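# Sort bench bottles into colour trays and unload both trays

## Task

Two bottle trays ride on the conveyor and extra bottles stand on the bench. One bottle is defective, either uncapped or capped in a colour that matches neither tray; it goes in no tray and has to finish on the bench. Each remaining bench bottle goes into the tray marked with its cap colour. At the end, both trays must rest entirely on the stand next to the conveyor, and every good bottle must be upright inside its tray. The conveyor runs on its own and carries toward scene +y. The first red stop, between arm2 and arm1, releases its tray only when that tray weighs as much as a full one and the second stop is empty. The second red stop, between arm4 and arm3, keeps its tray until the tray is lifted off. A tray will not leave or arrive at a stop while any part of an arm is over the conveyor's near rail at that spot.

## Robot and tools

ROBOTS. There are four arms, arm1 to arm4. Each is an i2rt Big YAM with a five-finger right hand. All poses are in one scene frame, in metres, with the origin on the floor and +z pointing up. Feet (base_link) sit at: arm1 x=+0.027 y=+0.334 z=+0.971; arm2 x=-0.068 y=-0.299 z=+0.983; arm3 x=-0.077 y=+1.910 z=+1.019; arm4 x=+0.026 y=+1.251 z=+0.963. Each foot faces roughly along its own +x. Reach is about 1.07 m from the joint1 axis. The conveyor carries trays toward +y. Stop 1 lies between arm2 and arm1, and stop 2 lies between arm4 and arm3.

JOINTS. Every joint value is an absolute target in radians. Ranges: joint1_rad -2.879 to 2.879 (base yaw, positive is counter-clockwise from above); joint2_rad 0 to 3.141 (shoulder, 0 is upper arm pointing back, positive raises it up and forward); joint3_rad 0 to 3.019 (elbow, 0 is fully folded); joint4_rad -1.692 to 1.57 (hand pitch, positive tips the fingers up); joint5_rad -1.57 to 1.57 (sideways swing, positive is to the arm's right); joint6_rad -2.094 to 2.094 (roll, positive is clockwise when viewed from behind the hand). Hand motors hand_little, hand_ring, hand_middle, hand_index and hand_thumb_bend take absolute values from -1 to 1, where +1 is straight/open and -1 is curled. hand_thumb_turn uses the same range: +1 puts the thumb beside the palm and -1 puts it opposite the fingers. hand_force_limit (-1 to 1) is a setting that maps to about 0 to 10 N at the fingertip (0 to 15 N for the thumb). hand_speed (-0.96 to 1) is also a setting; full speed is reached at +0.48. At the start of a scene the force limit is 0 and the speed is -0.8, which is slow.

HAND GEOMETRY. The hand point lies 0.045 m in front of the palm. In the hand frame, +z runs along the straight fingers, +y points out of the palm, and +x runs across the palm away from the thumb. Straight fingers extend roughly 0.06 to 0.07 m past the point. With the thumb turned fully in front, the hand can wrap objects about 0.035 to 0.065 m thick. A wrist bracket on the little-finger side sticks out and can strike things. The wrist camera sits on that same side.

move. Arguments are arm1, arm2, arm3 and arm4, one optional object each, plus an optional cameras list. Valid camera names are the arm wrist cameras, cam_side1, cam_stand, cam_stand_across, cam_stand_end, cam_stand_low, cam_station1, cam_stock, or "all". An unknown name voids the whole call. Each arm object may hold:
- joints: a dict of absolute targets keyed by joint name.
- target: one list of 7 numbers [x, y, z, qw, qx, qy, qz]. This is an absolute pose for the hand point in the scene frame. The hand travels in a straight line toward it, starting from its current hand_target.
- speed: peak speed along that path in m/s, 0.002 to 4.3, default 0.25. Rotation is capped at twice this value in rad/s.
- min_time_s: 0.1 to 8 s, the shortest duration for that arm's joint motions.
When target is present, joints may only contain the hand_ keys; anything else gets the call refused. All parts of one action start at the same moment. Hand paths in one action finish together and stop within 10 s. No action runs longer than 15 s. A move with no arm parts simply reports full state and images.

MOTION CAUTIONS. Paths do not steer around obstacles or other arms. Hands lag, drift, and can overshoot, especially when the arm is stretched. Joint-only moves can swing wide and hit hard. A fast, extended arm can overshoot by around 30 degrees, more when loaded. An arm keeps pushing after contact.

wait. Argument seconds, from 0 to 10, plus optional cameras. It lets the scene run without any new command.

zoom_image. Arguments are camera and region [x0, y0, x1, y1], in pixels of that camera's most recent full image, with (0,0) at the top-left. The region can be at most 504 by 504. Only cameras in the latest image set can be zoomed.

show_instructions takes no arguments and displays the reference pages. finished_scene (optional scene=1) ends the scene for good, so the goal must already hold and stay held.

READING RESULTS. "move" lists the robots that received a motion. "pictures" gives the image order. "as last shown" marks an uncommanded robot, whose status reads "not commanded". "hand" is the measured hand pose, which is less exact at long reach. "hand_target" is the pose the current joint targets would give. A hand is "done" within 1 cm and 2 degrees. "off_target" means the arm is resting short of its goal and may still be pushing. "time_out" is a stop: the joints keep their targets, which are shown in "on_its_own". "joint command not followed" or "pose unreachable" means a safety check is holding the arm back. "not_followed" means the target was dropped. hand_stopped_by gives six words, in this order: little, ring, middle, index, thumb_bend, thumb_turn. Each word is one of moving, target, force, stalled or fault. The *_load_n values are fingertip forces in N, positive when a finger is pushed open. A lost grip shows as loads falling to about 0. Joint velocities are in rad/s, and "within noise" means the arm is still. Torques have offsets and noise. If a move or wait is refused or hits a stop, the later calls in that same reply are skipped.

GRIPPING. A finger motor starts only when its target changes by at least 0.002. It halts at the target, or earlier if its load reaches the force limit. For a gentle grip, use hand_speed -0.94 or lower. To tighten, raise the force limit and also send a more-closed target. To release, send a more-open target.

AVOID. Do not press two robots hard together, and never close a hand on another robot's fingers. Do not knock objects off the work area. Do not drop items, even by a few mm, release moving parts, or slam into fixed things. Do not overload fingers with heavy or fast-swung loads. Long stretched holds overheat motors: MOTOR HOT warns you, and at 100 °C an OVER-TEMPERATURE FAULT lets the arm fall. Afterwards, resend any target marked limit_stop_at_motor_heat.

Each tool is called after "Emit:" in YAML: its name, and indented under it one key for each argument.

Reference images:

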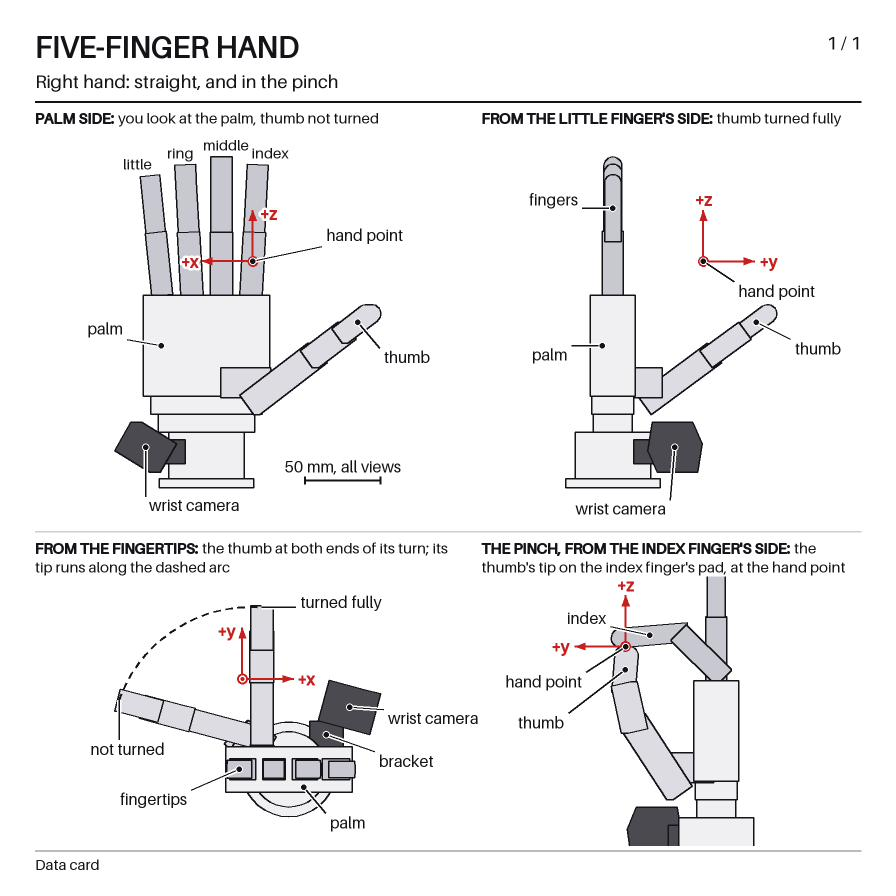

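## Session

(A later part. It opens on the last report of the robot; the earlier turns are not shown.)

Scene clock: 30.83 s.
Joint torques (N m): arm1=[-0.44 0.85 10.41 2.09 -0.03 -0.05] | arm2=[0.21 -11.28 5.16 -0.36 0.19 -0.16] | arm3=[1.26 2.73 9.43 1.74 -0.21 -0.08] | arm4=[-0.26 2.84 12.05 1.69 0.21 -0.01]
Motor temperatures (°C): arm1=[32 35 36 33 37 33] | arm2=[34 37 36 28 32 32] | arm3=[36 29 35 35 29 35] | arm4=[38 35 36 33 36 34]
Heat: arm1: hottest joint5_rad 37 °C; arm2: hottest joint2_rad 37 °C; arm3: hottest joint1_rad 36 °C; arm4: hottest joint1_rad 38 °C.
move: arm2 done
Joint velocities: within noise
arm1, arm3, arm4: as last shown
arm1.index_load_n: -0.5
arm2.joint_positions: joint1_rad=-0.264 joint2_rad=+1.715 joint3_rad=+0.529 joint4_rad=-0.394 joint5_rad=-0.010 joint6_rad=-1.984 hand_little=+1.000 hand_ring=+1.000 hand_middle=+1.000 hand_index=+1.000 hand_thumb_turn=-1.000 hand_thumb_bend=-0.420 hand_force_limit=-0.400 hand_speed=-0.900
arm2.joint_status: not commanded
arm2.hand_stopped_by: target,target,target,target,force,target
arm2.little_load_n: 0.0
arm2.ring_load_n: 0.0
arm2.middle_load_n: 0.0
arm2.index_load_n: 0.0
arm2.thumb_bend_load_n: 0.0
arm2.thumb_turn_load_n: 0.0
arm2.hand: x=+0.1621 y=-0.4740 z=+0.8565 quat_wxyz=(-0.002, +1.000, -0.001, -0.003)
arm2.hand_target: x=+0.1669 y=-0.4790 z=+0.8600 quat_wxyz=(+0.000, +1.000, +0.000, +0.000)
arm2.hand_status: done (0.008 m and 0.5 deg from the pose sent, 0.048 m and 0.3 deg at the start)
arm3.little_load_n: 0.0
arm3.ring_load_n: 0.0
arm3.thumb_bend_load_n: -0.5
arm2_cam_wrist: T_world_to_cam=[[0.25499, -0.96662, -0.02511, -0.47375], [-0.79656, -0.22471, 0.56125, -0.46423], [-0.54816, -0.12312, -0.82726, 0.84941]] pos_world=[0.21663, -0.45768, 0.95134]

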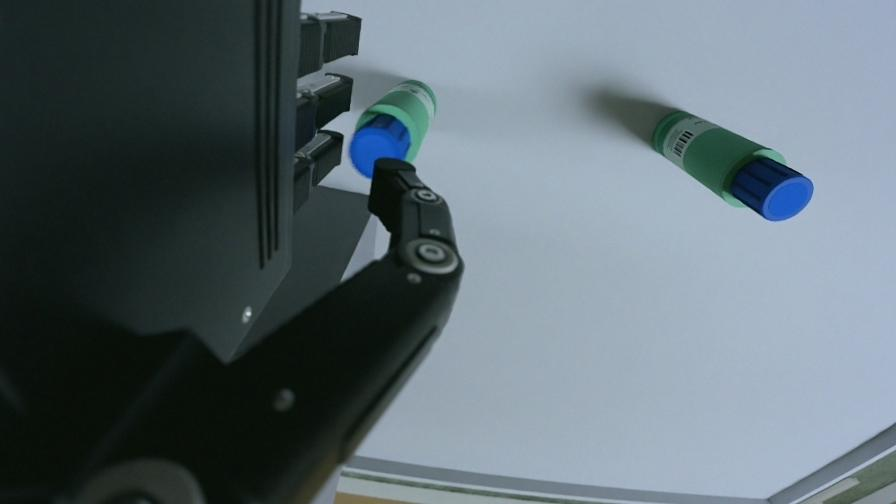

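Emit:
move:
  arm2: {"joints": {"hand_thumb_bend": 0.4, "hand_speed": -0.6}}

Emit:
move:
  arm2: {"target": [0.166, -0.480, 0.803, 0, 1, 0, 0], "speed": 0.08}
  cameras: ["arm2_cam_wrist"]

Emit:
zoom_image:
  camera: "arm2_cam_wrist"
  region: [260, 80, 560, 340]

Scene clock: 33.43 s.
Joint torques (N m): arm1=[-0.5 0.85 10.41 2.09 -0.03 -0.05] | arm2=[0.09 -11.22 5.18 -0.36 0.2 -0.18] | arm3=[1.26 2.67 9.42 1.74 -0.21 -0.09] | arm4=[-0.21 2.84 12.05 1.7 0.21 -0.01]
Motor temperatures (°C): arm1=[32 35 36 33 37 33] | arm2=[34 38 36 28 32 32] | arm3=[36 29 35 35 29 35] | arm4=[38 35 36 33 36 34]
Heat: arm1: hottest joint5_rad 37 °C; arm2: hottest joint2_rad 38 °C; arm3: hottest joint1_rad 36 °C; arm4: hottest joint1_rad 38 °C.
move: arm2 done
Joint velocities: within noise
arm1.joint_positions: joint1_rad=-0.127 joint2_rad=+0.614 joint3_rad=+1.316 joint4_rad=-1.171 joint5_rad=-0.149 joint6_rad=-0.993 hand_little=+1.000 hand_ring=+1.000 hand_middle=+1.000 hand_index=+1.000 hand_thumb_turn=+1.000 hand_thumb_bend=+1.000 hand_force_limit=+0.000 hand_speed=-0.800
arm1.joint_status: not commanded
arm1.hand_stopped_by: target,target,target,target,target,target
arm1.little_load_n: 0.0
arm1.ring_load_n: 0.0
arm1.middle_load_n: 0.0
arm1.index_load_n: 0.0
arm1.thumb_bend_load_n: 0.0
arm1.thumb_turn_load_n: 0.0
arm1.hand: x=+0.2914 y=+0.3080 z=+1.4429 quat_wxyz=(-0.190, +0.820, -0.239, +0.483)
arm1.hand_target: x=+0.2909 y=+0.3080 z=+1.4557 quat_wxyz=(-0.192, +0.814, -0.236, +0.495)
arm1.hand_status: not commanded
arm2.joint_positions: joint1_rad=-0.264 joint2_rad=+1.715 joint3_rad=+0.529 joint4_rad=-0.394 joint5_rad=-0.010 joint6_rad=-1.984 hand_little=+1.000 hand_ring=+1.000 hand_middle=+1.000 hand_index=+1.000 hand_thumb_turn=-1.000 hand_thumb_bend=+0.400 hand_force_limit=-0.400 hand_speed=-0.600
arm2.joint_status: all done
arm2.hand_stopped_by: target,target,target,target,target,target
arm2.little_load_n: 0.0
arm2.ring_load_n: 0.0
arm2.middle_load_n: 0.0
arm2.index_load_n: 0.0
arm2.thumb_bend_load_n: 0.0
arm2.thumb_turn_load_n: 0.0
arm2.hand: x=+0.1621 y=-0.4740 z=+0.8565 quat_wxyz=(-0.002, +1.000, -0.001, -0.003)
arm2.hand_target: x=+0.1669 y=-0.4790 z=+0.8600 quat_wxyz=(+0.000, +1.000, +0.000, +0.000)
arm2.hand_status: not commanded
arm3.joint_positions: joint1_rad=+0.052 joint2_rad=+0.631 joint3_rad=+1.412 joint4_rad=-1.169 joint5_rad=-0.182 joint6_rad=-1.161 hand_little=+1.000 hand_ring=+1.000 hand_middle=+1.000 hand_index=+1.000 hand_thumb_turn=+1.000 hand_thumb_bend=+1.000 hand_force_limit=+0.000 hand_speed=-0.800
arm3.joint_status: not commanded
arm3.hand_stopped_by: target,target,target,target,target,target
arm3.little_load_n: 0.0
arm3.ring_load_n: 0.0
arm3.middle_load_n: 0.0
arm3.index_load_n: 0.0
arm3.thumb_bend_load_n: 0.0
arm3.thumb_turn_load_n: 0.0
arm3.hand: x=+0.1895 y=+1.8818 z=+1.5413 quat_wxyz=(-0.173, +0.819, -0.148, +0.528)
arm3.hand_target: x=+0.1880 y=+1.8818 z=+1.5499 quat_wxyz=(-0.174, +0.814, -0.146, +0.535)
arm3.hand_status: not commanded
arm4.joint_positions: joint1_rad=-0.047 joint2_rad=+0.634 joint3_rad=+1.333 joint4_rad=-1.246 joint5_rad=+0.179 joint6_rad=-1.146 hand_little=+1.000 hand_ring=+1.000 hand_middle=+1.000 hand_index=+1.000 hand_thumb_turn=+1.000 hand_thumb_bend=+1.000 hand_force_limit=+0.000 hand_speed=-0.800
arm4.joint_status: not commanded
arm4.hand_stopped_by: target,target,target,target,target,target
arm4.little_load_n: 0.0
arm4.ring_load_n: 0.0
arm4.middle_load_n: 0.0
arm4.index_load_n: 0.0
arm4.thumb_bend_load_n: 0.0
arm4.thumb_turn_load_n: 0.0
arm4.hand: x=+0.2713 y=+1.1888 z=+1.4397 quat_wxyz=(-0.038, +0.845, -0.204, +0.493)
arm4.hand_target: x=+0.2706 y=+1.1888 z=+1.4503 quat_wxyz=(-0.041, +0.839, -0.204, +0.503)
arm4.hand_status: not commanded
pictures: none

Scene clock: 34.80 s.
Joint torques (N m): arm1=[-0.5 0.91 10.41 2.09 -0.03 -0.05] | arm2=[0.09 -11.05 3.85 0.5 0.2 -0.18] | arm3=[1.2 2.73 9.42 1.74 -0.21 -0.09] | arm4=[-0.21 2.78 12.03 1.7 0.21 -0.01]
Motor temperatures (°C): arm1=[32 35 36 33 37 33] | arm2=[34 38 36 28 32 32] | arm3=[36 29 35 35 29 35] | arm4=[38 35 37 33 35 34]
Heat: arm1: hottest joint5_rad 37 °C; arm2: hottest joint2_rad 38 °C; arm3: hottest joint1_rad 36 °C; arm4: hottest joint1_rad 38 °C.
move: arm2 off_target
Joint velocities: within noise
arm1, arm3, arm4: as last shown
arm2.joint_positions: joint1_rad=-0.267 joint2_rad=+1.913 joint3_rad=+0.529 joint4_rad=-0.209 joint5_rad=-0.010 joint6_rad=-1.986 hand_little=+1.000 hand_ring=+1.000 hand_middle=+1.000 hand_index=+1.000 hand_thumb_turn=-1.000 hand_thumb_bend=+0.400 hand_force_limit=-0.400 hand_speed=-0.600
arm2.joint_status: not commanded
arm2.hand_stopped_by: target,target,target,target,target,target
arm2.little_load_n: 0.0
arm2.ring_load_n: 0.0
arm2.middle_load_n: 0.0
arm2.index_load_n: 0.0
arm2.thumb_bend_load_n: 0.0
arm2.thumb_turn_load_n: 0.0
arm2.hand: x=+0.1558 y=-0.4725 z=+0.8043 quat_wxyz=(-0.005, +1.000, -0.001, -0.009)
arm2.hand_target: x=+0.1658 y=-0.4799 z=+0.8033 quat_wxyz=(+0.000, +1.000, +0.000, +0.000)
arm2.hand_status: off_target (0.013 m and 1.2 deg from the pose sent, 0.054 m and 0.5 deg at the start)
arm3.little_load_n: -0.5
arm2_cam_wrist: T_world_to_cam=[[0.25446, -0.96652, -0.03303, -0.46551], [-0.7901, -0.22747, 0.56921, -0.44819], [-0.55767, -0.11874, -0.82153, 0.80184]] pos_world=[0.2115, -0.45667, 0.89847]

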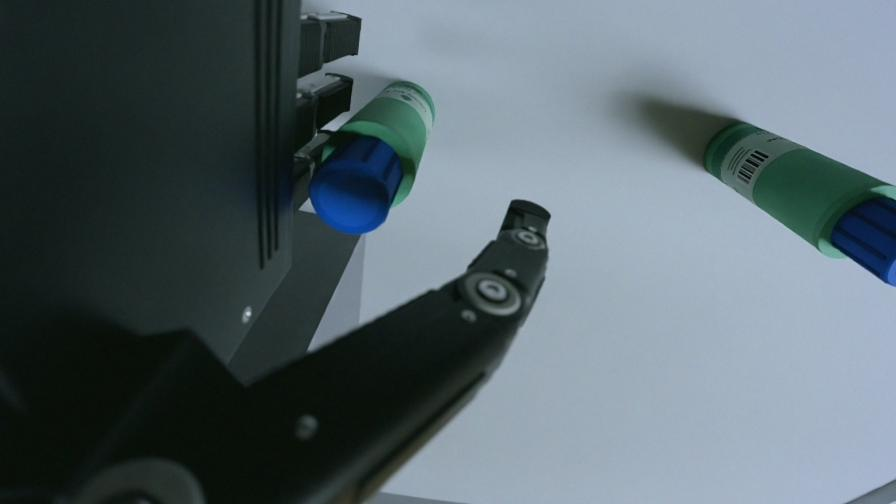

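Scaled by 1.680 from the camera's image (finer frame: 1280x720).

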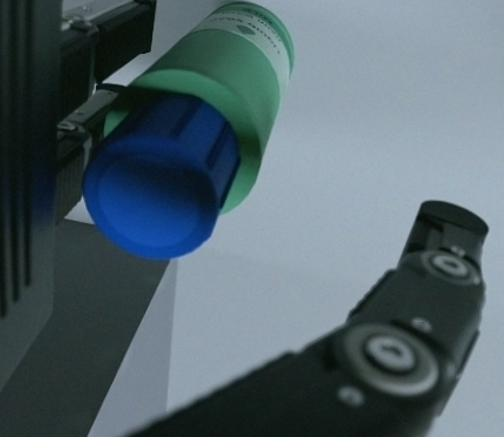

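Emit:
move:
  arm2: {"target": [0.170, -0.483, 0.804, 0, 1, 0, 0], "speed": 0.05}

Emit:
move:
  arm2: {"joints": {"hand_thumb_bend": -0.8, "hand_speed": -0.9, "hand_force_limit": 0}}
  cameras: ["arm2_cam_wrist"]

Scene clock: 35.97 s.
Joint torques (N m): arm1=[-0.5 0.85 10.41 2.07 -0.03 -0.06] | arm2=[0.15 -11.16 3.85 -0.02 0.19 -0.18] | arm3=[1.26 2.67 9.42 1.73 -0.21 -0.09] | arm4=[-0.21 2.84 12.05 1.69 0.2 -0.01]
Motor temperatures (°C): arm1=[32 35 36 33 37 33] | arm2=[34 38 36 28 32 32] | arm3=[36 29 35 35 29 35] | arm4=[38 35 37 33 35 34]
Heat: arm1: hottest joint5_rad 37 °C; arm2: hottest joint2_rad 38 °C; arm3: hottest joint1_rad 36 °C; arm4: hottest joint1_rad 38 °C.
move: arm2 done
Joint velocities: within noise
arm1, arm3, arm4: as last shown
arm2.joint_positions: joint1_rad=-0.271 joint2_rad=+1.913 joint3_rad=+0.544 joint4_rad=-0.209 joint5_rad=-0.010 joint6_rad=-1.990 hand_little=+1.000 hand_ring=+1.000 hand_middle=+1.000 hand_index=+1.000 hand_thumb_turn=-1.000 hand_thumb_bend=+0.400 hand_force_limit=-0.400 hand_speed=-0.600
arm2.joint_status: not commanded
arm2.hand_stopped_by: target,target,target,target,target,target
arm2.little_load_n: 0.0
arm2.ring_load_n: 0.0
arm2.middle_load_n: 0.0
arm2.index_load_n: 0.0
arm2.thumb_bend_load_n: -0.5
arm2.thumb_turn_load_n: 0.5
arm2.hand: x=+0.1641 y=-0.4774 z=+0.8053 quat_wxyz=(-0.002, +1.000, -0.001, -0.002)
arm2.hand_target: x=+0.1698 y=-0.4829 z=+0.8041 quat_wxyz=(+0.000, +1.000, +0.000, +0.000)
arm2.hand_status: done (0.008 m and 0.4 deg from the pose sent, 0.018 m and 1.2 deg at the start)
arm3.little_load_n: 0.0
pictures: none

Scene clock: 42.17 s.
Joint torques (N m): arm1=[-0.44 0.85 10.41 2.07 -0.03 -0.06] | arm2=[0.21 -11.05 3.88 0.01 0.19 -0.18] | arm3=[1.26 2.67 9.42 1.74 -0.21 -0.09] | arm4=[-0.21 2.84 12.05 1.69 0.2 -0.01]
Motor temperatures (°C): arm1=[32 35 37 33 37 33] | arm2=[34 38 35 28 32 32] | arm3=[36 29 35 35 29 35] | arm4=[38 35 37 33 35 34]
Heat: arm1: hottest joint3_rad 37 °C; arm2: hottest joint2_rad 38 °C; arm3: hottest joint1_rad 36 °C; arm4: hottest joint1_rad 38 °C.
move: arm2 off_target
Joint velocities: within noise
arm1, arm3, arm4: as last shown
arm2.joint_positions: joint1_rad=-0.271 joint2_rad=+1.913 joint3_rad=+0.544 joint4_rad=-0.209 joint5_rad=-0.010 joint6_rad=-1.990 hand_little=+1.000 hand_ring=+1.000 hand_middle=+1.000 hand_index=+1.000 hand_thumb_turn=-1.000 hand_thumb_bend=-0.437 hand_force_limit=+0.000 hand_speed=-0.900
arm2.joint_status: hand_thumb_bend off_target (ended at -0.437, target -0.800); the others done
arm2.hand_stopped_by: target,target,target,target,force,target
arm2.little_load_n: 0.0
arm2.ring_load_n: 0.0
arm2.middle_load_n: 0.0
arm2.index_load_n: 0.0
arm2.thumb_bend_load_n: 7.0
arm2.thumb_turn_load_n: 0.0
arm2.hand: x=+0.1641 y=-0.4775 z=+0.8053 quat_wxyz=(-0.002, +1.000, -0.001, -0.002)
arm2.hand_target: x=+0.1698 y=-0.4830 z=+0.8041 quat_wxyz=(+0.000, +1.000, +0.000, +0.000)
arm2.hand_status: not commanded
arm2_cam_wrist: T_world_to_cam=[[0.25501, -0.96665, -0.02372, -0.48005], [-0.79779, -0.2242, 0.5597, -0.43292], [-0.54635, -0.12381, -0.82836, 0.8079]] pos_world=[0.21844, -0.46108, 0.90014]

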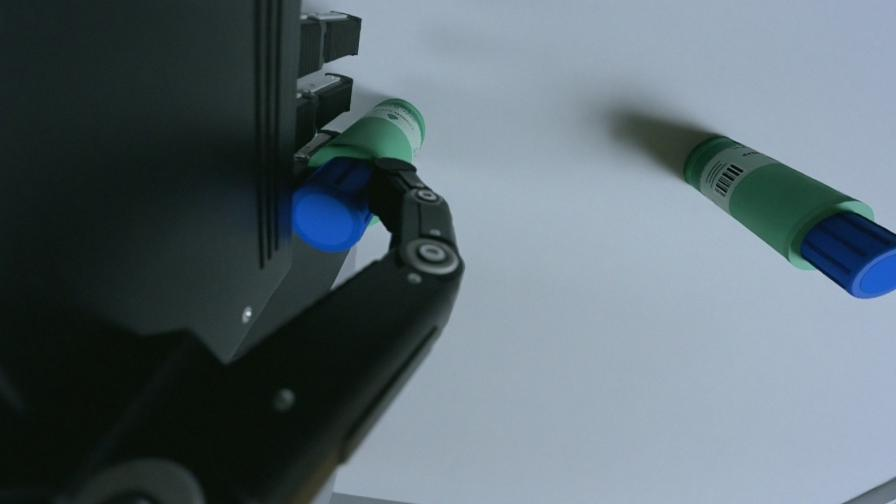

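Emit:
move:
  arm2: {"joints": {"hand_middle": 0.3, "hand_index": 0.3, "hand_speed": -0.9, "hand_force_limit": -0.5}}
  cameras: ["arm2_cam_wrist"]

Emit:
zoom_image:
  camera: "arm2_cam_wrist"
  region: [260, 80, 560, 340]

Scene clock: 45.33 s.
Joint torques (N m): arm1=[-0.5 0.85 10.41 2.09 -0.03 -0.05] | arm2=[0.15 -11.16 3.93 0.02 0.2 -0.16] | arm3=[1.2 2.67 9.43 1.73 -0.21 -0.08] | arm4=[-0.21 2.78 12.04 1.69 0.21 -0.01]
Motor temperatures (°C): arm1=[32 35 37 33 37 33] | arm2=[34 38 35 28 32 32] | arm3=[36 29 35 35 29 35] | arm4=[38 35 38 33 35 34]
Heat: arm1: hottest joint3_rad 37 °C; arm2: hottest joint2_rad 38 °C; arm3: hottest joint1_rad 36 °C; arm4: hottest joint1_rad 38 °C.
move: arm2 off_target
Joint velocities: within noise
arm1, arm3, arm4: as last shown
arm2.joint_positions: joint1_rad=-0.271 joint2_rad=+1.913 joint3_rad=+0.544 joint4_rad=-0.209 joint5_rad=-0.010 joint6_rad=-1.991 hand_little=+1.000 hand_ring=+1.000 hand_middle=+0.300 hand_index=+0.973 hand_thumb_turn=-1.000 hand_thumb_bend=-0.438 hand_force_limit=-0.500 hand_speed=-0.900
arm2.joint_status: hand_index off_target (ended at +0.973, target +0.300); the others done
arm2.hand_stopped_by: target,target,target,force,force,target
arm2.little_load_n: 0.0
arm2.ring_load_n: 0.0
arm2.middle_load_n: 0.0
arm2.index_load_n: 0.0
arm2.thumb_bend_load_n: 0.0
arm2.thumb_turn_load_n: 0.0
arm2.hand: x=+0.1641 y=-0.4776 z=+0.8053 quat_wxyz=(-0.002, +1.000, -0.001, -0.002)
arm2.hand_target: x=+0.1698 y=-0.4830 z=+0.8041 quat_wxyz=(+0.000, +1.000, +0.000, +0.000)
arm2.hand_status: not commanded
arm3.index_load_n: -0.5
arm2_cam_wrist: T_world_to_cam=[[0.25574, -0.96645, -0.02373, -0.48003], [-0.79762, -0.22481, 0.5597, -0.43321], [-0.54625, -0.12421, -0.82836, 0.8077]] pos_world=[0.21844, -0.46098, 0.90014]

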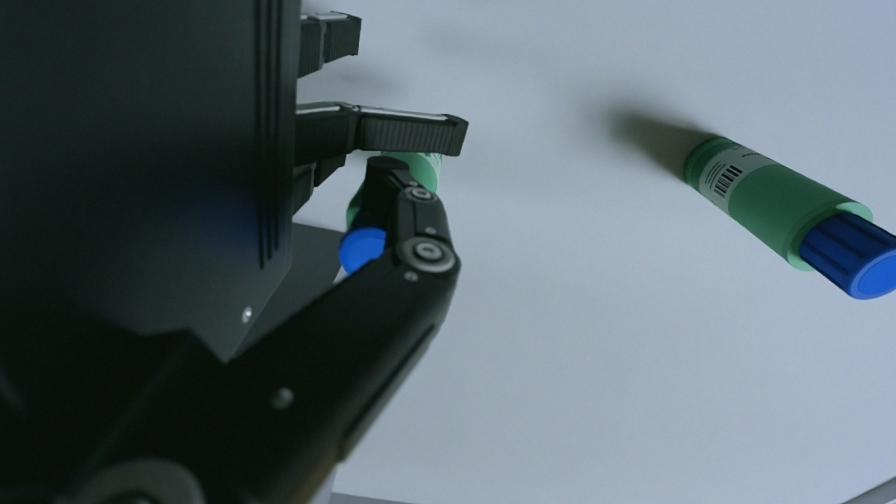

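Scaled by 1.680 from the camera's image (finer frame: 1280x720).

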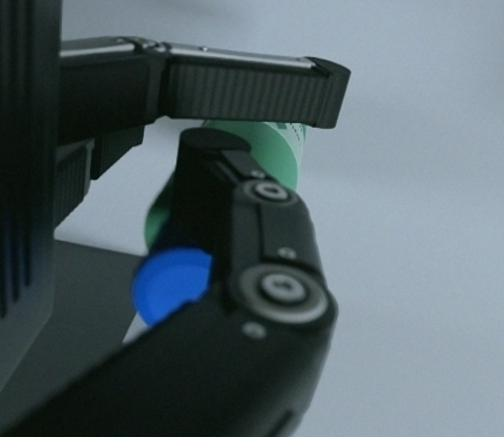

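Emit:
move:
  arm2: {"joints": {"hand_middle": 1, "hand_index": 1, "hand_thumb_bend": 0.4, "hand_speed": -0.7}}
  cameras: ["arm2_cam_wrist"]

Emit:
zoom_image:
  camera: "arm2_cam_wrist"
  region: [260, 80, 560, 340]

Scene clock: 48.23 s.
Joint torques (N m): arm1=[-0.44 0.91 10.4 2.09 -0.03 -0.05] | arm2=[0.15 -11.16 3.89 0.01 0.21 -0.17] | arm3=[1.26 2.73 9.43 1.73 -0.21 -0.09] | arm4=[-0.21 2.84 12.05 1.69 0.21 -0.01]
Motor temperatures (°C): arm1=[32 35 37 33 37 33] | arm2=[34 38 35 28 32 32] | arm3=[36 29 36 35 29 35] | arm4=[38 35 38 33 35 34]
Heat: arm1: hottest joint3_rad 37 °C; arm2: hottest joint2_rad 38 °C; arm3: hottest joint1_rad 36 °C; arm4: hottest joint1_rad 38 °C.
move: arm2 done
Joint velocities: within noise
arm1, arm3, arm4: as last shown
arm2.joint_positions: joint1_rad=-0.271 joint2_rad=+1.913 joint3_rad=+0.544 joint4_rad=-0.209 joint5_rad=-0.010 joint6_rad=-1.991 hand_little=+1.000 hand_ring=+1.000 hand_middle=+1.000 hand_index=+1.000 hand_thumb_turn=-1.000 hand_thumb_bend=+0.400 hand_force_limit=-0.500 hand_speed=-0.700
arm2.joint_status: all done
arm2.hand_stopped_by: target,target,target,target,target,target
arm2.little_load_n: 0.0
arm2.ring_load_n: 0.0
arm2.middle_load_n: 0.0
arm2.index_load_n: 0.0
arm2.thumb_bend_load_n: 0.0
arm2.thumb_turn_load_n: 0.0
arm2.hand: x=+0.1641 y=-0.4776 z=+0.8053 quat_wxyz=(-0.002, +1.000, -0.001, -0.002)
arm2.hand_target: x=+0.1698 y=-0.4830 z=+0.8041 quat_wxyz=(+0.000, +1.000, +0.000, +0.000)
arm2.hand_status: not commanded
arm3.index_load_n: 0.0
arm4.little_load_n: 0.5
arm2_cam_wrist: T_world_to_cam=[[0.25574, -0.96645, -0.02373, -0.48003], [-0.79762, -0.22481, 0.5597, -0.43321], [-0.54625, -0.12421, -0.82836, 0.8077]] pos_world=[0.21844, -0.46098, 0.90014]

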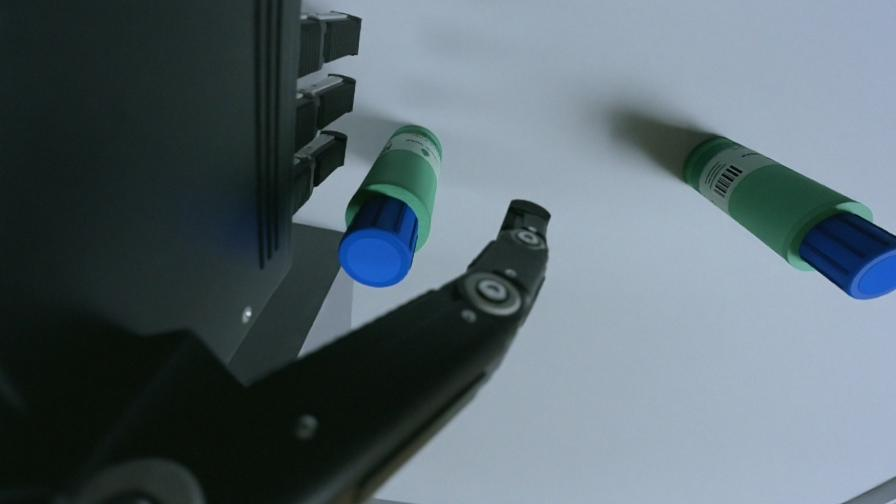

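Scaled by 1.680 from the camera's image (finer frame: 1280x720).

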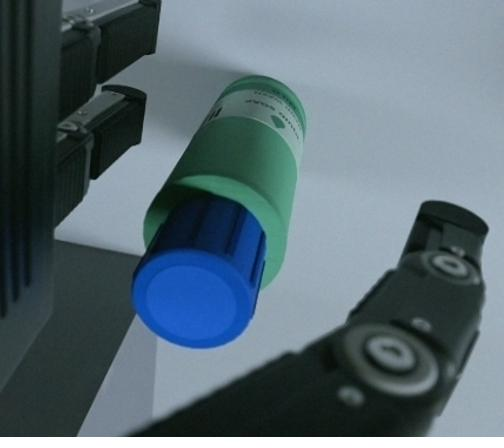

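Emit:
move:
  arm2: {"target": [0.155, -0.490, 0.804, 0, 1, 0, 0], "speed": 0.05}

Emit:
move:
  arm2: {"joints": {"hand_thumb_bend": -0.8, "hand_speed": -0.9, "hand_force_limit": 0.2}}
  cameras: ["arm2_cam_wrist"]

Emit:
zoom_image:
  camera: "arm2_cam_wrist"
  region: [260, 80, 560, 340]

Scene clock: 49.83 s.
Joint torques (N m): arm1=[-0.44 0.85 10.41 2.09 -0.03 -0.05] | arm2=[0.26 -11.93 1.48 0.57 0.19 -0.18] | arm3=[1.26 2.67 9.43 1.74 -0.21 -0.08] | arm4=[-0.26 2.84 12.05 1.69 0.21 0]
Motor temperatures (°C): arm1=[32 35 37 33 37 33] | arm2=[33 38 35 28 32 32] | arm3=[36 29 36 35 29 35] | arm4=[38 35 38 33 35 34]
Heat: arm1: hottest joint3_rad 37 °C; arm2: hottest joint2_rad 38 °C; arm3: hottest joint1_rad 36 °C; arm4: hottest joint1_rad 38 °C.
move: arm2 done
Joint velocities: within noise
arm1, arm3, arm4: as last shown
arm1.index_load_n: -0.5
arm2.joint_positions: joint1_rad=-0.316 joint2_rad=+1.913 joint3_rad=+0.544 joint4_rad=-0.201 joint5_rad=-0.010 joint6_rad=-2.034 hand_little=+1.000 hand_ring=+1.000 hand_middle=+1.000 hand_index=+1.000 hand_thumb_turn=-1.000 hand_thumb_bend=+0.400 hand_force_limit=-0.500 hand_speed=-0.700
arm2.joint_status: not commanded
arm2.hand_stopped_by: target,target,target,target,target,target
arm2.little_load_n: 0.0
arm2.ring_load_n: 0.5
arm2.middle_load_n: 0.0
arm2.index_load_n: 0.0
arm2.thumb_bend_load_n: 0.0
arm2.thumb_turn_load_n: 0.0
arm2.hand: x=+0.1603 y=-0.4901 z=+0.8053 quat_wxyz=(+0.000, +1.000, -0.002, +0.001)
arm2.hand_target: x=+0.1549 y=-0.4899 z=+0.8040 quat_wxyz=(+0.000, +1.000, +0.000, +0.000)
arm2.hand_status: done (0.005 m and 0.3 deg from the pose sent, 0.016 m and 0.4 deg at the start)
arm4.little_load_n: 0.0
pictures: none

Scene clock: 58.63 s.
Joint torques (N m): arm1=[-0.56 0.91 10.41 2.09 -0.03 -0.06] | arm2=[0.09 -11.75 1.47 0.57 0.19 -0.16] | arm3=[1.26 2.73 9.43 1.73 -0.21 -0.08] | arm4=[-0.21 2.84 12.05 1.68 0.21 -0.01]
Motor temperatures (°C): arm1=[32 35 38 33 37 33] | arm2=[33 38 35 28 32 32] | arm3=[36 29 36 35 29 34] | arm4=[38 35 39 33 35 34]
Heat: arm1: hottest joint3_rad 38 °C; arm2: hottest joint2_rad 38 °C; arm3: hottest joint1_rad 36 °C; arm4: hottest joint3_rad 39 °C.
move: arm2 done
Joint velocities: within noise
arm1, arm3, arm4: as last shown
arm1.little_load_n: -0.5
arm1.index_load_n: 0.0
arm2.joint_positions: joint1_rad=-0.316 joint2_rad=+1.913 joint3_rad=+0.544 joint4_rad=-0.201 joint5_rad=-0.010 joint6_rad=-2.035 hand_little=+1.000 hand_ring=+1.000 hand_middle=+1.000 hand_index=+1.000 hand_thumb_turn=-1.000 hand_thumb_bend=-0.800 hand_force_limit=+0.200 hand_speed=-0.900
arm2.joint_status: all done
arm2.hand_stopped_by: target,target,target,target,target,target
arm2.little_load_n: 0.0
arm2.ring_load_n: 0.0
arm2.middle_load_n: 0.0
arm2.index_load_n: 0.5
arm2.thumb_bend_load_n: 0.0
arm2.thumb_turn_load_n: 0.0
arm2.hand: x=+0.1603 y=-0.4901 z=+0.8053 quat_wxyz=(+0.000, +1.000, -0.002, +0.001)
arm2.hand_target: x=+0.1549 y=-0.4899 z=+0.8040 quat_wxyz=(+0.000, +1.000, +0.000, +0.000)
arm2.hand_status: not commanded
arm2_cam_wrist: T_world_to_cam=[[0.25453, -0.96689, -0.01854, -0.4955], [-0.80205, -0.22177, 0.55455, -0.43269], [-0.5403, -0.12628, -0.83194, 0.80506]] pos_world=[0.21406, -0.47339, 0.90053]

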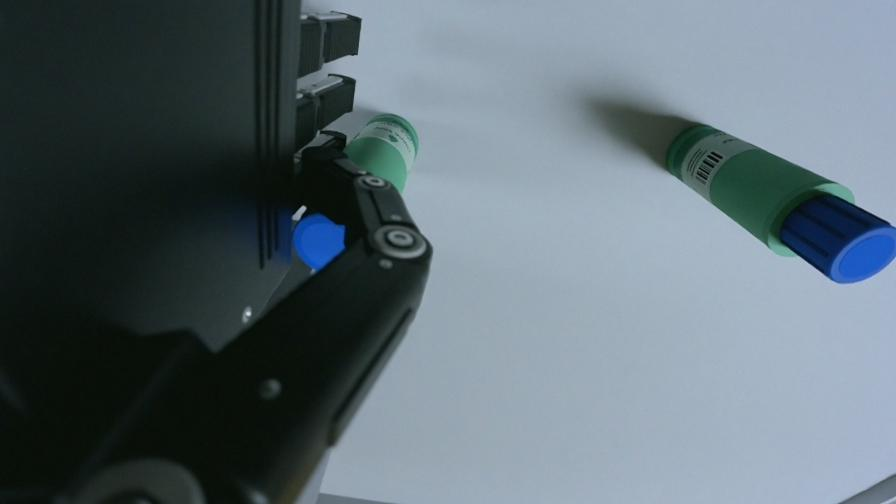

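Scaled by 1.680 from the camera's image (finer frame: 1280x720).

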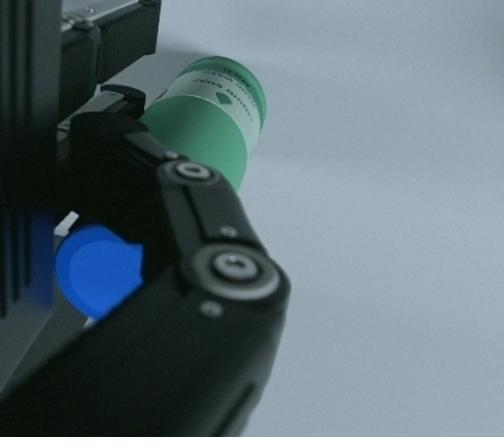

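Emit:
move:
  arm2: {"joints": {"hand_thumb_bend": 0.4, "hand_speed": -0.6}}

Emit:
move:
  arm2: {"target": [0.149, -0.489, 0.808, 0, 1, 0, 0], "speed": 0.05}
  cameras: ["arm2_cam_wrist"]

Emit:
zoom_image:
  camera: "arm2_cam_wrist"
  region: [260, 80, 560, 340]

Scene clock: 61.43 s.
Joint torques (N m): arm1=[-0.5 0.85 10.43 2.07 -0.03 -0.06] | arm2=[0.21 -11.69 1.48 0.57 0.2 -0.18] | arm3=[1.26 2.73 9.42 1.73 -0.21 -0.08] | arm4=[-0.21 2.84 12.05 1.68 0.2 -0.01]
Motor temperatures (°C): arm1=[32 35 38 33 37 33] | arm2=[33 38 35 28 32 32] | arm3=[36 29 36 35 29 34] | arm4=[38 35 39 33 35 34]
Heat: arm1: hottest joint3_rad 38 °C; arm2: hottest joint2_rad 38 °C; arm3: hottest joint1_rad 36 °C; arm4: hottest joint3_rad 39 °C.
move: arm2 done
Joint velocities: within noise
arm1.joint_positions: joint1_rad=-0.127 joint2_rad=+0.614 joint3_rad=+1.316 joint4_rad=-1.171 joint5_rad=-0.149 joint6_rad=-0.993 hand_little=+1.000 hand_ring=+1.000 hand_middle=+1.000 hand_index=+1.000 hand_thumb_turn=+1.000 hand_thumb_bend=+1.000 hand_force_limit=+0.000 hand_speed=-0.800
arm1.joint_status: not commanded
arm1.hand_stopped_by: target,target,target,target,target,target
arm1.little_load_n: 0.0
arm1.ring_load_n: 0.0
arm1.middle_load_n: 0.0
arm1.index_load_n: 0.0
arm1.thumb_bend_load_n: 0.0
arm1.thumb_turn_load_n: 0.0
arm1.hand: x=+0.2914 y=+0.3080 z=+1.4429 quat_wxyz=(-0.190, +0.820, -0.239, +0.483)
arm1.hand_target: x=+0.2909 y=+0.3080 z=+1.4557 quat_wxyz=(-0.192, +0.814, -0.236, +0.495)
arm1.hand_status: not commanded
arm2.joint_positions: joint1_rad=-0.316 joint2_rad=+1.913 joint3_rad=+0.544 joint4_rad=-0.201 joint5_rad=-0.010 joint6_rad=-2.035 hand_little=+1.000 hand_ring=+1.000 hand_middle=+1.000 hand_index=+1.000 hand_thumb_turn=-1.000 hand_thumb_bend=+0.400 hand_force_limit=+0.200 hand_speed=-0.600
arm2.joint_status: all done
arm2.hand_stopped_by: target,target,target,target,target,target
arm2.little_load_n: 0.0
arm2.ring_load_n: 0.0
arm2.middle_load_n: 0.0
arm2.index_load_n: -0.5
arm2.thumb_bend_load_n: 0.0
arm2.thumb_turn_load_n: 0.0
arm2.hand: x=+0.1603 y=-0.4901 z=+0.8053 quat_wxyz=(+0.000, +1.000, -0.002, +0.001)
arm2.hand_target: x=+0.1549 y=-0.4899 z=+0.8040 quat_wxyz=(+0.000, +1.000, +0.000, +0.000)
arm2.hand_status: not commanded
arm3.joint_positions: joint1_rad=+0.052 joint2_rad=+0.631 joint3_rad=+1.412 joint4_rad=-1.169 joint5_rad=-0.182 joint6_rad=-1.161 hand_little=+1.000 hand_ring=+1.000 hand_middle=+1.000 hand_index=+1.000 hand_thumb_turn=+1.000 hand_thumb_bend=+1.000 hand_force_limit=+0.000 hand_speed=-0.800
arm3.joint_status: not commanded
arm3.hand_stopped_by: target,target,target,target,target,target
arm3.little_load_n: 0.0
arm3.ring_load_n: 0.0
arm3.middle_load_n: 0.0
arm3.index_load_n: -0.5
arm3.thumb_bend_load_n: 0.0
arm3.thumb_turn_load_n: 0.0
arm3.hand: x=+0.1895 y=+1.8818 z=+1.5413 quat_wxyz=(-0.173, +0.819, -0.148, +0.528)
arm3.hand_target: x=+0.1880 y=+1.8818 z=+1.5499 quat_wxyz=(-0.174, +0.814, -0.146, +0.535)
arm3.hand_status: not commanded
arm4.joint_positions: joint1_rad=-0.047 joint2_rad=+0.634 joint3_rad=+1.333 joint4_rad=-1.246 joint5_rad=+0.179 joint6_rad=-1.146 hand_little=+1.000 hand_ring=+1.000 hand_middle=+1.000 hand_index=+1.000 hand_thumb_turn=+1.000 hand_thumb_bend=+1.000 hand_force_limit=+0.000 hand_speed=-0.800
arm4.joint_status: not commanded
arm4.hand_stopped_by: target,target,target,target,target,target
arm4.little_load_n: 0.0
arm4.ring_load_n: 0.0
arm4.middle_load_n: 0.0
arm4.index_load_n: 0.0
arm4.thumb_bend_load_n: 0.0
arm4.thumb_turn_load_n: 0.0
arm4.hand: x=+0.2713 y=+1.1888 z=+1.4397 quat_wxyz=(-0.038, +0.845, -0.204, +0.493)
arm4.hand_target: x=+0.2706 y=+1.1888 z=+1.4503 quat_wxyz=(-0.041, +0.839, -0.204, +0.503)
arm4.hand_status: not commanded
pictures: none

Scene clock: 62.40 s.
Joint torques (N m): arm1=[-0.5 0.85 10.41 2.09 -0.03 -0.06] | arm2=[0.09 -12.75 1.59 0.47 0.2 -0.18] | arm3=[1.26 2.73 9.4 1.74 -0.21 -0.08] | arm4=[-0.21 2.84 12.05 1.69 0.2 -0.01]
Motor temperatures (°C): arm1=[32 35 38 33 37 33] | arm2=[33 38 35 28 32 32] | arm3=[36 29 36 35 29 34] | arm4=[38 35 39 33 35 34]
Heat: arm1: hottest joint3_rad 38 °C; arm2: hottest joint2_rad 38 °C; arm3: hottest joint1_rad 36 °C; arm4: hottest joint3_rad 39 °C.
move: arm2 done
Joint velocities: within noise
arm1, arm3, arm4: as last shown
arm2.joint_positions: joint1_rad=-0.322 joint2_rad=+1.907 joint3_rad=+0.523 joint4_rad=-0.201 joint5_rad=-0.010 joint6_rad=-2.041 hand_little=+1.000 hand_ring=+1.000 hand_middle=+1.000 hand_index=+1.000 hand_thumb_turn=-1.000 hand_thumb_bend=+0.400 hand_force_limit=+0.200 hand_speed=-0.600
arm2.joint_status: not commanded
arm2.hand_stopped_by: target,target,target,target,target,target
arm2.little_load_n: 0.0
arm2.ring_load_n: 0.0
arm2.middle_load_n: 0.0
arm2.index_load_n: 0.0
arm2.thumb_bend_load_n: -0.5
arm2.thumb_turn_load_n: 0.0
arm2.hand: x=+0.1494 y=-0.4864 z=+0.8055 quat_wxyz=(-0.004, +1.000, -0.001, -0.005)
arm2.hand_target: x=+0.1490 y=-0.4890 z=+0.8080 quat_wxyz=(+0.000, +1.000, +0.000, +0.000)
arm2.hand_status: done (0.004 m and 0.7 deg from the pose sent, 0.012 m and 0.3 deg at the start)
arm2_cam_wrist: T_world_to_cam=[[0.25479, -0.96659, -0.02821, -0.48113], [-0.79471, -0.22592, 0.56338, -0.45097], [-0.55093, -0.12113, -0.82572, 0.79889]] pos_world=[0.20432, -0.47017, 0.90015]

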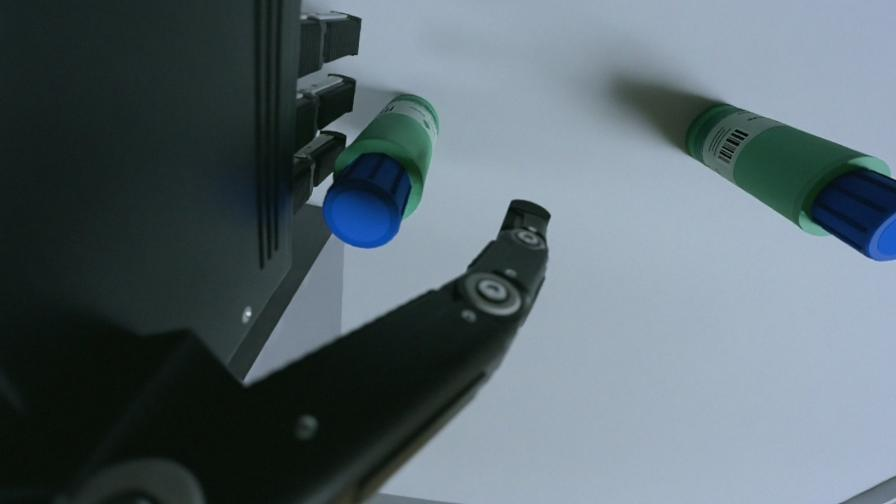

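Scaled by 1.680 from the camera's image (finer frame: 1280x720).

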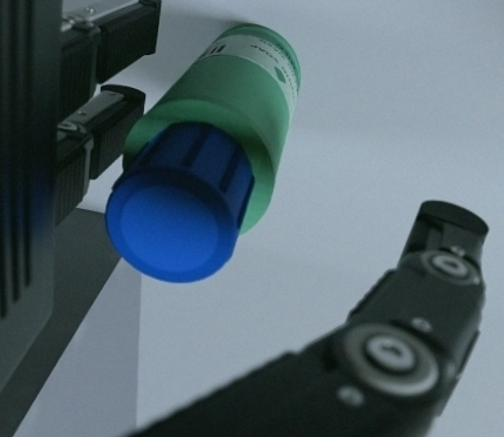

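Emit:
move:
  arm2: {"target": [0.149, -0.499, 0.806, 0, 1, 0, 0], "speed": 0.05}

Emit:
move:
  arm2: {"joints": {"hand_thumb_bend": -0.7, "hand_speed": -0.88, "hand_force_limit": 0.2}}
  cameras: ["arm2_cam_wrist"]

Emit:
zoom_image:
  camera: "arm2_cam_wrist"
  region: [260, 80, 560, 340]

Scene clock: 63.70 s.
Joint torques (N m): arm1=[-0.5 0.91 10.41 2.09 -0.03 -0.05] | arm2=[0.21 -11.63 2.82 0.32 0.2 -0.15] | arm3=[1.26 2.67 9.42 1.73 -0.21 -0.09] | arm4=[-0.21 2.84 12.05 1.68 0.2 -0.01]
Motor temperatures (°C): arm1=[32 35 38 33 37 33] | arm2=[33 38 35 28 32 32] | arm3=[36 29 36 35 29 34] | arm4=[38 35 39 33 35 34]
Heat: arm1: hottest joint3_rad 38 °C; arm2: hottest joint2_rad 38 °C; arm3: hottest joint1_rad 36 °C; arm4: hottest joint3_rad 39 °C.
move: arm2 done
Joint velocities: within noise
arm1, arm3, arm4: as last shown
arm2.joint_positions: joint1_rad=-0.354 joint2_rad=+1.907 joint3_rad=+0.523 joint4_rad=-0.201 joint5_rad=-0.010 joint6_rad=-2.072 hand_little=+1.000 hand_ring=+1.000 hand_middle=+1.000 hand_index=+1.000 hand_thumb_turn=-1.000 hand_thumb_bend=+0.400 hand_force_limit=+0.200 hand_speed=-0.600
arm2.joint_status: not commanded
arm2.hand_stopped_by: target,target,target,target,target,target
arm2.little_load_n: 0.0
arm2.ring_load_n: 0.0
arm2.middle_load_n: 0.0
arm2.index_load_n: 0.0
arm2.thumb_bend_load_n: 0.0
arm2.thumb_turn_load_n: 0.0
arm2.hand: x=+0.1452 y=-0.4943 z=+0.8056 quat_wxyz=(-0.004, +1.000, -0.002, -0.005)
arm2.hand_target: x=+0.1490 y=-0.4990 z=+0.8061 quat_wxyz=(+0.000, +1.000, +0.000, +0.000)
arm2.hand_status: done (0.006 m and 0.7 deg from the pose sent, 0.013 m and 0.7 deg at the start)
arm3.index_load_n: 0.0
pictures: none

Scene clock: 68.97 s.
Joint torques (N m): arm1=[-0.5 0.85 10.41 2.09 -0.03 -0.05] | arm2=[0.21 -11.58 2.8 0.32 0.2 -0.17] | arm3=[1.2 2.67 9.42 1.74 -0.21 -0.08] | arm4=[-0.26 2.84 12.05 1.7 0.21 -0.01]
Motor temperatures (°C): arm1=[32 35 39 33 37 33] | arm2=[33 38 35 28 32 32] | arm3=[36 29 36 35 29 34] | arm4=[38 35 39 33 35 34]
Heat: arm1: hottest joint3_rad 39 °C; arm2: hottest joint2_rad 38 °C; arm3: hottest joint1_rad 36 °C; arm4: hottest joint3_rad 39 °C.
move: arm2 off_target
Joint velocities: within noise
arm1, arm3, arm4: as last shown
arm1.middle_load_n: -0.5
arm2.joint_positions: joint1_rad=-0.354 joint2_rad=+1.907 joint3_rad=+0.523 joint4_rad=-0.201 joint5_rad=-0.010 joint6_rad=-2.073 hand_little=+1.000 hand_ring=+1.000 hand_middle=+1.000 hand_index=+1.000 hand_thumb_turn=-1.000 hand_thumb_bend=-0.441 hand_force_limit=+0.200 hand_speed=-0.880
arm2.joint_status: hand_thumb_bend off_target (ended at -0.441, target -0.700); the others done
arm2.hand_stopped_by: target,target,target,target,force,target
arm2.little_load_n: 0.0
arm2.ring_load_n: 0.0
arm2.middle_load_n: 0.0
arm2.index_load_n: 0.0
arm2.thumb_bend_load_n: 9.5
arm2.thumb_turn_load_n: 0.5
arm2.hand: x=+0.1452 y=-0.4943 z=+0.8056 quat_wxyz=(-0.004, +1.000, -0.002, -0.005)
arm2.hand_target: x=+0.1490 y=-0.4990 z=+0.8061 quat_wxyz=(+0.000, +1.000, +0.000, +0.000)
arm2.hand_status: not commanded
arm2_cam_wrist: T_world_to_cam=[[0.25444, -0.96668, -0.0283, -0.48768], [-0.79509, -0.22575, 0.56291, -0.45559], [-0.55054, -0.12073, -0.82603, 0.79609]] pos_world=[0.20012, -0.47817, 0.90025]

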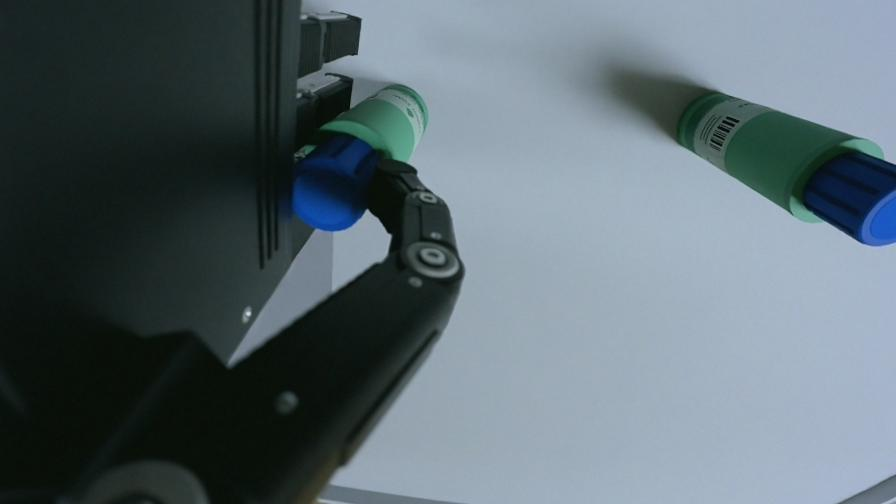

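Scaled by 1.680 from the camera's image (finer frame: 1280x720).

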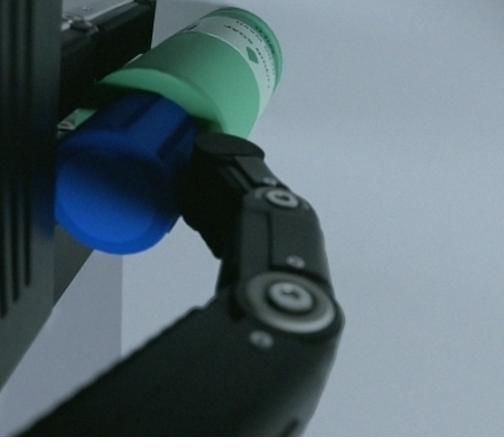

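Emit:
move:
  arm2: {"target": [0.149, -0.499, 0.86, 0, 1, 0, 0], "speed": 0.06}
  cameras: ["arm2_cam_wrist"]

Scene clock: 70.67 s.
Joint torques (N m): arm1=[-0.5 0.85 10.41 2.09 -0.03 -0.05] | arm2=[0.15 -11.28 4.07 -0.35 0.18 -0.17] | arm3=[1.26 2.67 9.42 1.74 -0.21 -0.09] | arm4=[-0.21 2.84 12.05 1.69 0.21 -0.01]
Motor temperatures (°C): arm1=[32 35 39 33 37 33] | arm2=[33 38 35 28 32 32] | arm3=[36 29 37 35 29 34] | arm4=[38 35 39 33 35 34]
Heat: arm1: hottest joint3_rad 39 °C; arm2: hottest joint2_rad 38 °C; arm3: hottest joint3_rad 37 °C; arm4: hottest joint3_rad 39 °C.
move: arm2 done
Joint velocities: within noise
arm1, arm3, arm4: as last shown
arm1.middle_load_n: 0.0
arm2.joint_positions: joint1_rad=-0.354 joint2_rad=+1.706 joint3_rad=+0.523 joint4_rad=-0.386 joint5_rad=-0.010 joint6_rad=-2.074 hand_little=+1.000 hand_ring=+1.000 hand_middle=+1.000 hand_index=+1.000 hand_thumb_turn=-1.000 hand_thumb_bend=-0.442 hand_force_limit=+0.200 hand_speed=-0.880
arm2.joint_status: not commanded
arm2.hand_stopped_by: target,target,target,target,force,target
arm2.little_load_n: -0.5
arm2.ring_load_n: 0.5
arm2.middle_load_n: 0.0
arm2.index_load_n: 0.0
arm2.thumb_bend_load_n: 0.0
arm2.thumb_turn_load_n: 0.0
arm2.hand: x=+0.1515 y=-0.4974 z=+0.8581 quat_wxyz=(+0.000, +1.000, -0.001, +0.002)
arm2.hand_target: x=+0.1490 y=-0.4989 z=+0.8599 quat_wxyz=(+0.000, +1.000, +0.000, +0.000)
arm2.hand_status: done (0.004 m and 0.3 deg from the pose sent, 0.055 m and 0.7 deg at the start)
arm2_cam_wrist: T_world_to_cam=[[0.25564, -0.96661, -0.01752, -0.50017], [-0.80251, -0.22228, 0.55369, -0.47014], [-0.5391, -0.12748, -0.83254, 0.84305]] pos_world=[0.20506, -0.48049, 0.95343]

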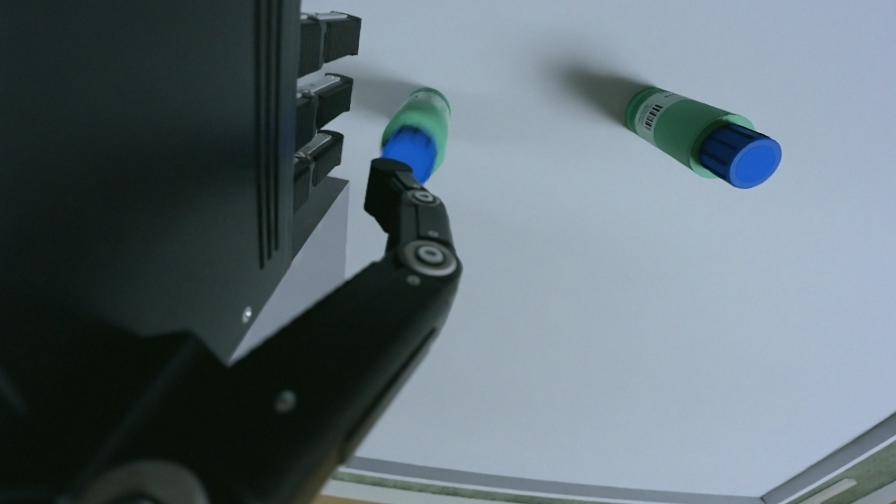

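Emit:
move:
  arm2: {"target": [0.150, -0.506, 0.86, 0, 1, 0, 0], "speed": 0.1, "joints": {"hand_thumb_bend": 1.0, "hand_speed": -0.3}}

Emit:
move:
  arm2: {"target": [0.153, -0.508, 0.806, 0, 1, 0, 0], "speed": 0.1}
  cameras: ["arm2_cam_wrist"]

Scene clock: 74.73 s.
Joint torques (N m): arm1=[-0.44 0.97 10.41 2.1 -0.03 -0.06] | arm2=[0.26 -10.7 5.11 -0.35 0.19 -0.17] | arm3=[1.26 2.73 9.42 1.74 -0.21 -0.08] | arm4=[-0.21 2.84 12.07 1.69 0.2 -0.01]
Motor temperatures (°C): arm1=[32 35 39 33 37 33] | arm2=[33 38 35 28 32 32] | arm3=[36 29 37 35 29 34] | arm4=[38 34 40 33 35 34]
Heat: arm1: hottest joint3_rad 39 °C; arm2: hottest joint2_rad 38 °C; arm3: hottest joint3_rad 37 °C; arm4: hottest joint3_rad 40 °C.
move: arm2 done
Joint velocities: within noise
arm1, arm3, arm4: as last shown
arm2.joint_positions: joint1_rad=-0.374 joint2_rad=+1.706 joint3_rad=+0.523 joint4_rad=-0.391 joint5_rad=-0.010 joint6_rad=-2.093 hand_little=+1.000 hand_ring=+1.000 hand_middle=+1.000 hand_index=+1.000 hand_thumb_turn=-1.000 hand_thumb_bend=+1.000 hand_force_limit=+0.200 hand_speed=-0.300
arm2.joint_status: all done
arm2.hand_stopped_by: target,target,target,target,target,target
arm2.little_load_n: 0.0
arm2.ring_load_n: 0.0
arm2.middle_load_n: 0.0
arm2.index_load_n: 0.0
arm2.thumb_bend_load_n: -0.5
arm2.thumb_turn_load_n: 0.0
arm2.hand: x=+0.1474 y=-0.5017 z=+0.8582 quat_wxyz=(-0.001, +1.000, -0.002, +0.000)
arm2.hand_target: x=+0.1500 y=-0.5059 z=+0.8600 quat_wxyz=(+0.000, +1.000, +0.000, +0.000)
arm2.hand_status: done (0.005 m and 0.2 deg from the pose sent, 0.009 m and 0.3 deg at the start)
arm3.middle_load_n: -0.5
pictures: none

Scene clock: 76.00 s.
Joint torques (N m): arm1=[-0.5 0.85 10.41 2.09 -0.03 -0.05] | arm2=[0.26 -10.81 3.86 0.5 0.2 -0.17] | arm3=[1.26 2.73 9.43 1.72 -0.21 -0.08] | arm4=[-0.21 2.84 12.04 1.69 0.2 -0.01]
Motor temperatures (°C): arm1=[32 35 39 33 37 33] | arm2=[33 38 35 28 32 32] | arm3=[36 29 37 35 29 34] | arm4=[38 34 40 33 35 34]
Heat: arm1: hottest joint3_rad 39 °C; arm2: hottest joint2_rad 38 °C; arm3: hottest joint3_rad 37 °C; arm4: hottest joint3_rad 40 °C.
move: arm2 off_target
Joint velocities: within noise
arm1, arm3, arm4: as last shown
arm1.little_load_n: -0.5
arm2.joint_positions: joint1_rad=-0.374 joint2_rad=+1.903 joint3_rad=+0.534 joint4_rad=-0.221 joint5_rad=-0.010 joint6_rad=-2.093 hand_little=+1.000 hand_ring=+1.000 hand_middle=+1.000 hand_index=+1.000 hand_thumb_turn=-1.000 hand_thumb_bend=+1.000 hand_force_limit=+0.200 hand_speed=-0.300
arm2.joint_status: not commanded
arm2.hand_stopped_by: target,target,target,target,target,target
arm2.little_load_n: 0.0
arm2.ring_load_n: 0.0
arm2.middle_load_n: 0.0
arm2.index_load_n: 0.0
arm2.thumb_bend_load_n: 0.0
arm2.thumb_turn_load_n: 0.0
arm2.hand: x=+0.1444 y=-0.5004 z=+0.8072 quat_wxyz=(-0.005, +1.000, -0.002, -0.008)
arm2.hand_target: x=+0.1529 y=-0.5078 z=+0.8063 quat_wxyz=(+0.000, +1.000, +0.000, +0.000)
arm2.hand_status: off_target (0.012 m and 1.1 deg from the pose sent, 0.053 m and 0.2 deg at the start)
arm3.middle_load_n: 0.0
arm2_cam_wrist: T_world_to_cam=[[0.25425, -0.96657, -0.03321, -0.48931], [-0.79191, -0.22777, 0.56656, -0.46301], [-0.55519, -0.11774, -0.82335, 0.79625]] pos_world=[0.19981, -0.48466, 0.90166]

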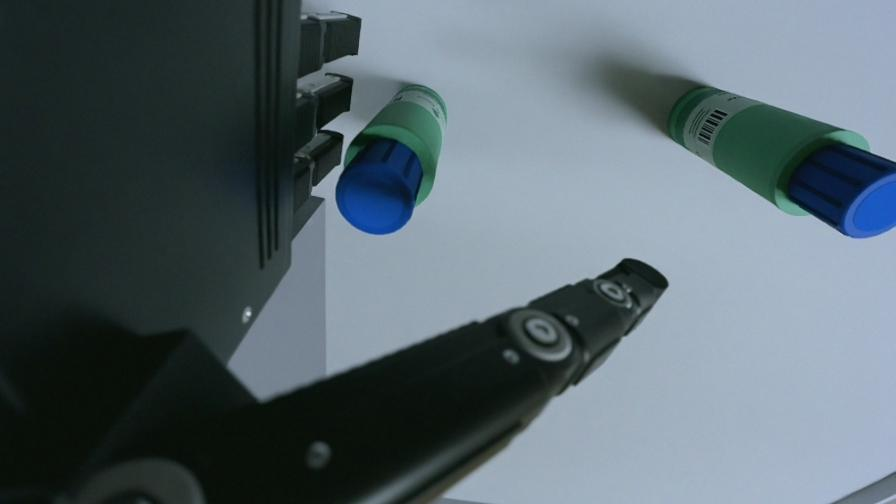

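Emit:
move:
  arm2: {"target": [0.156, -0.562, 0.806, 0, 1, 0, 0], "speed": 0.05}
  cameras: ["arm2_cam_wrist"]

Scene clock: 77.73 s.
Joint torques (N m): arm1=[-0.44 0.85 10.43 2.09 -0.03 -0.06] | arm2=[0.09 -11.75 4.81 -0.32 0.27 -0.19] | arm3=[1.2 2.61 9.44 1.73 -0.21 -0.09] | arm4=[-0.21 2.78 12.07 1.69 0.21 -0.01]
Motor temperatures (°C): arm1=[32 35 39 33 37 33] | arm2=[33 38 35 28 32 32] | arm3=[36 29 37 35 29 34] | arm4=[38 34 40 33 35 34]
Heat: arm1: hottest joint3_rad 39 °C; arm2: hottest joint2_rad 38 °C; arm3: hottest joint3_rad 37 °C; arm4: hottest joint3_rad 40 °C.
move: arm2 off_target
Joint velocities: within noise
arm1, arm3, arm4: as last shown
arm1.little_load_n: 0.0
arm2.joint_positions: joint1_rad=-0.486 joint2_rad=+1.942 joint3_rad=+0.636 joint4_rad=-0.262 joint5_rad=+0.028 joint6_rad=-2.138 hand_little=+1.000 hand_ring=+1.000 hand_middle=+1.000 hand_index=+1.000 hand_thumb_turn=-1.000 hand_thumb_bend=+1.000 hand_force_limit=+0.200 hand_speed=-0.300
arm2.joint_status: not commanded
arm2.hand_stopped_by: target,target,target,target,target,target
arm2.little_load_n: 0.0
arm2.ring_load_n: 0.0
arm2.middle_load_n: 0.0
arm2.index_load_n: 0.0
arm2.thumb_bend_load_n: 0.0
arm2.thumb_turn_load_n: 0.0
arm2.hand: x=+0.1532 y=-0.5556 z=+0.8082 quat_wxyz=(+0.016, +0.999, -0.035, -0.008)
arm2.hand_target: x=+0.1563 y=-0.5613 z=+0.8061 quat_wxyz=(+0.016, +0.999, -0.033, -0.011)
arm2.hand_status: off_target (0.007 m and 4.5 deg from the pose sent, 0.063 m and 1.1 deg at the start; a joint's target at an end of its range on 39 of 49 steps)
arm2_cam_wrist: T_world_to_cam=[[0.18919, -0.9819, 0.00892, -0.57743], [-0.80361, -0.14961, 0.57605, -0.43162], [-0.56429, -0.11615, -0.81737, 0.79288]] pos_world=[0.20981, -0.53946, 0.90186]

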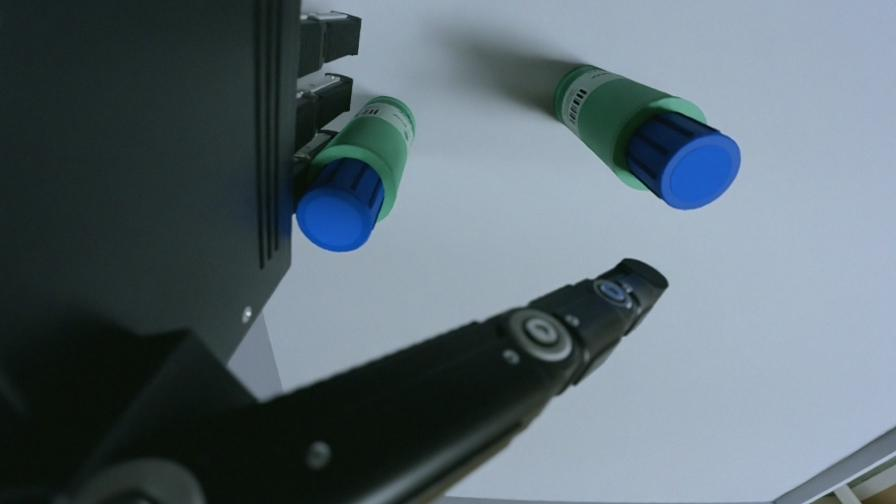

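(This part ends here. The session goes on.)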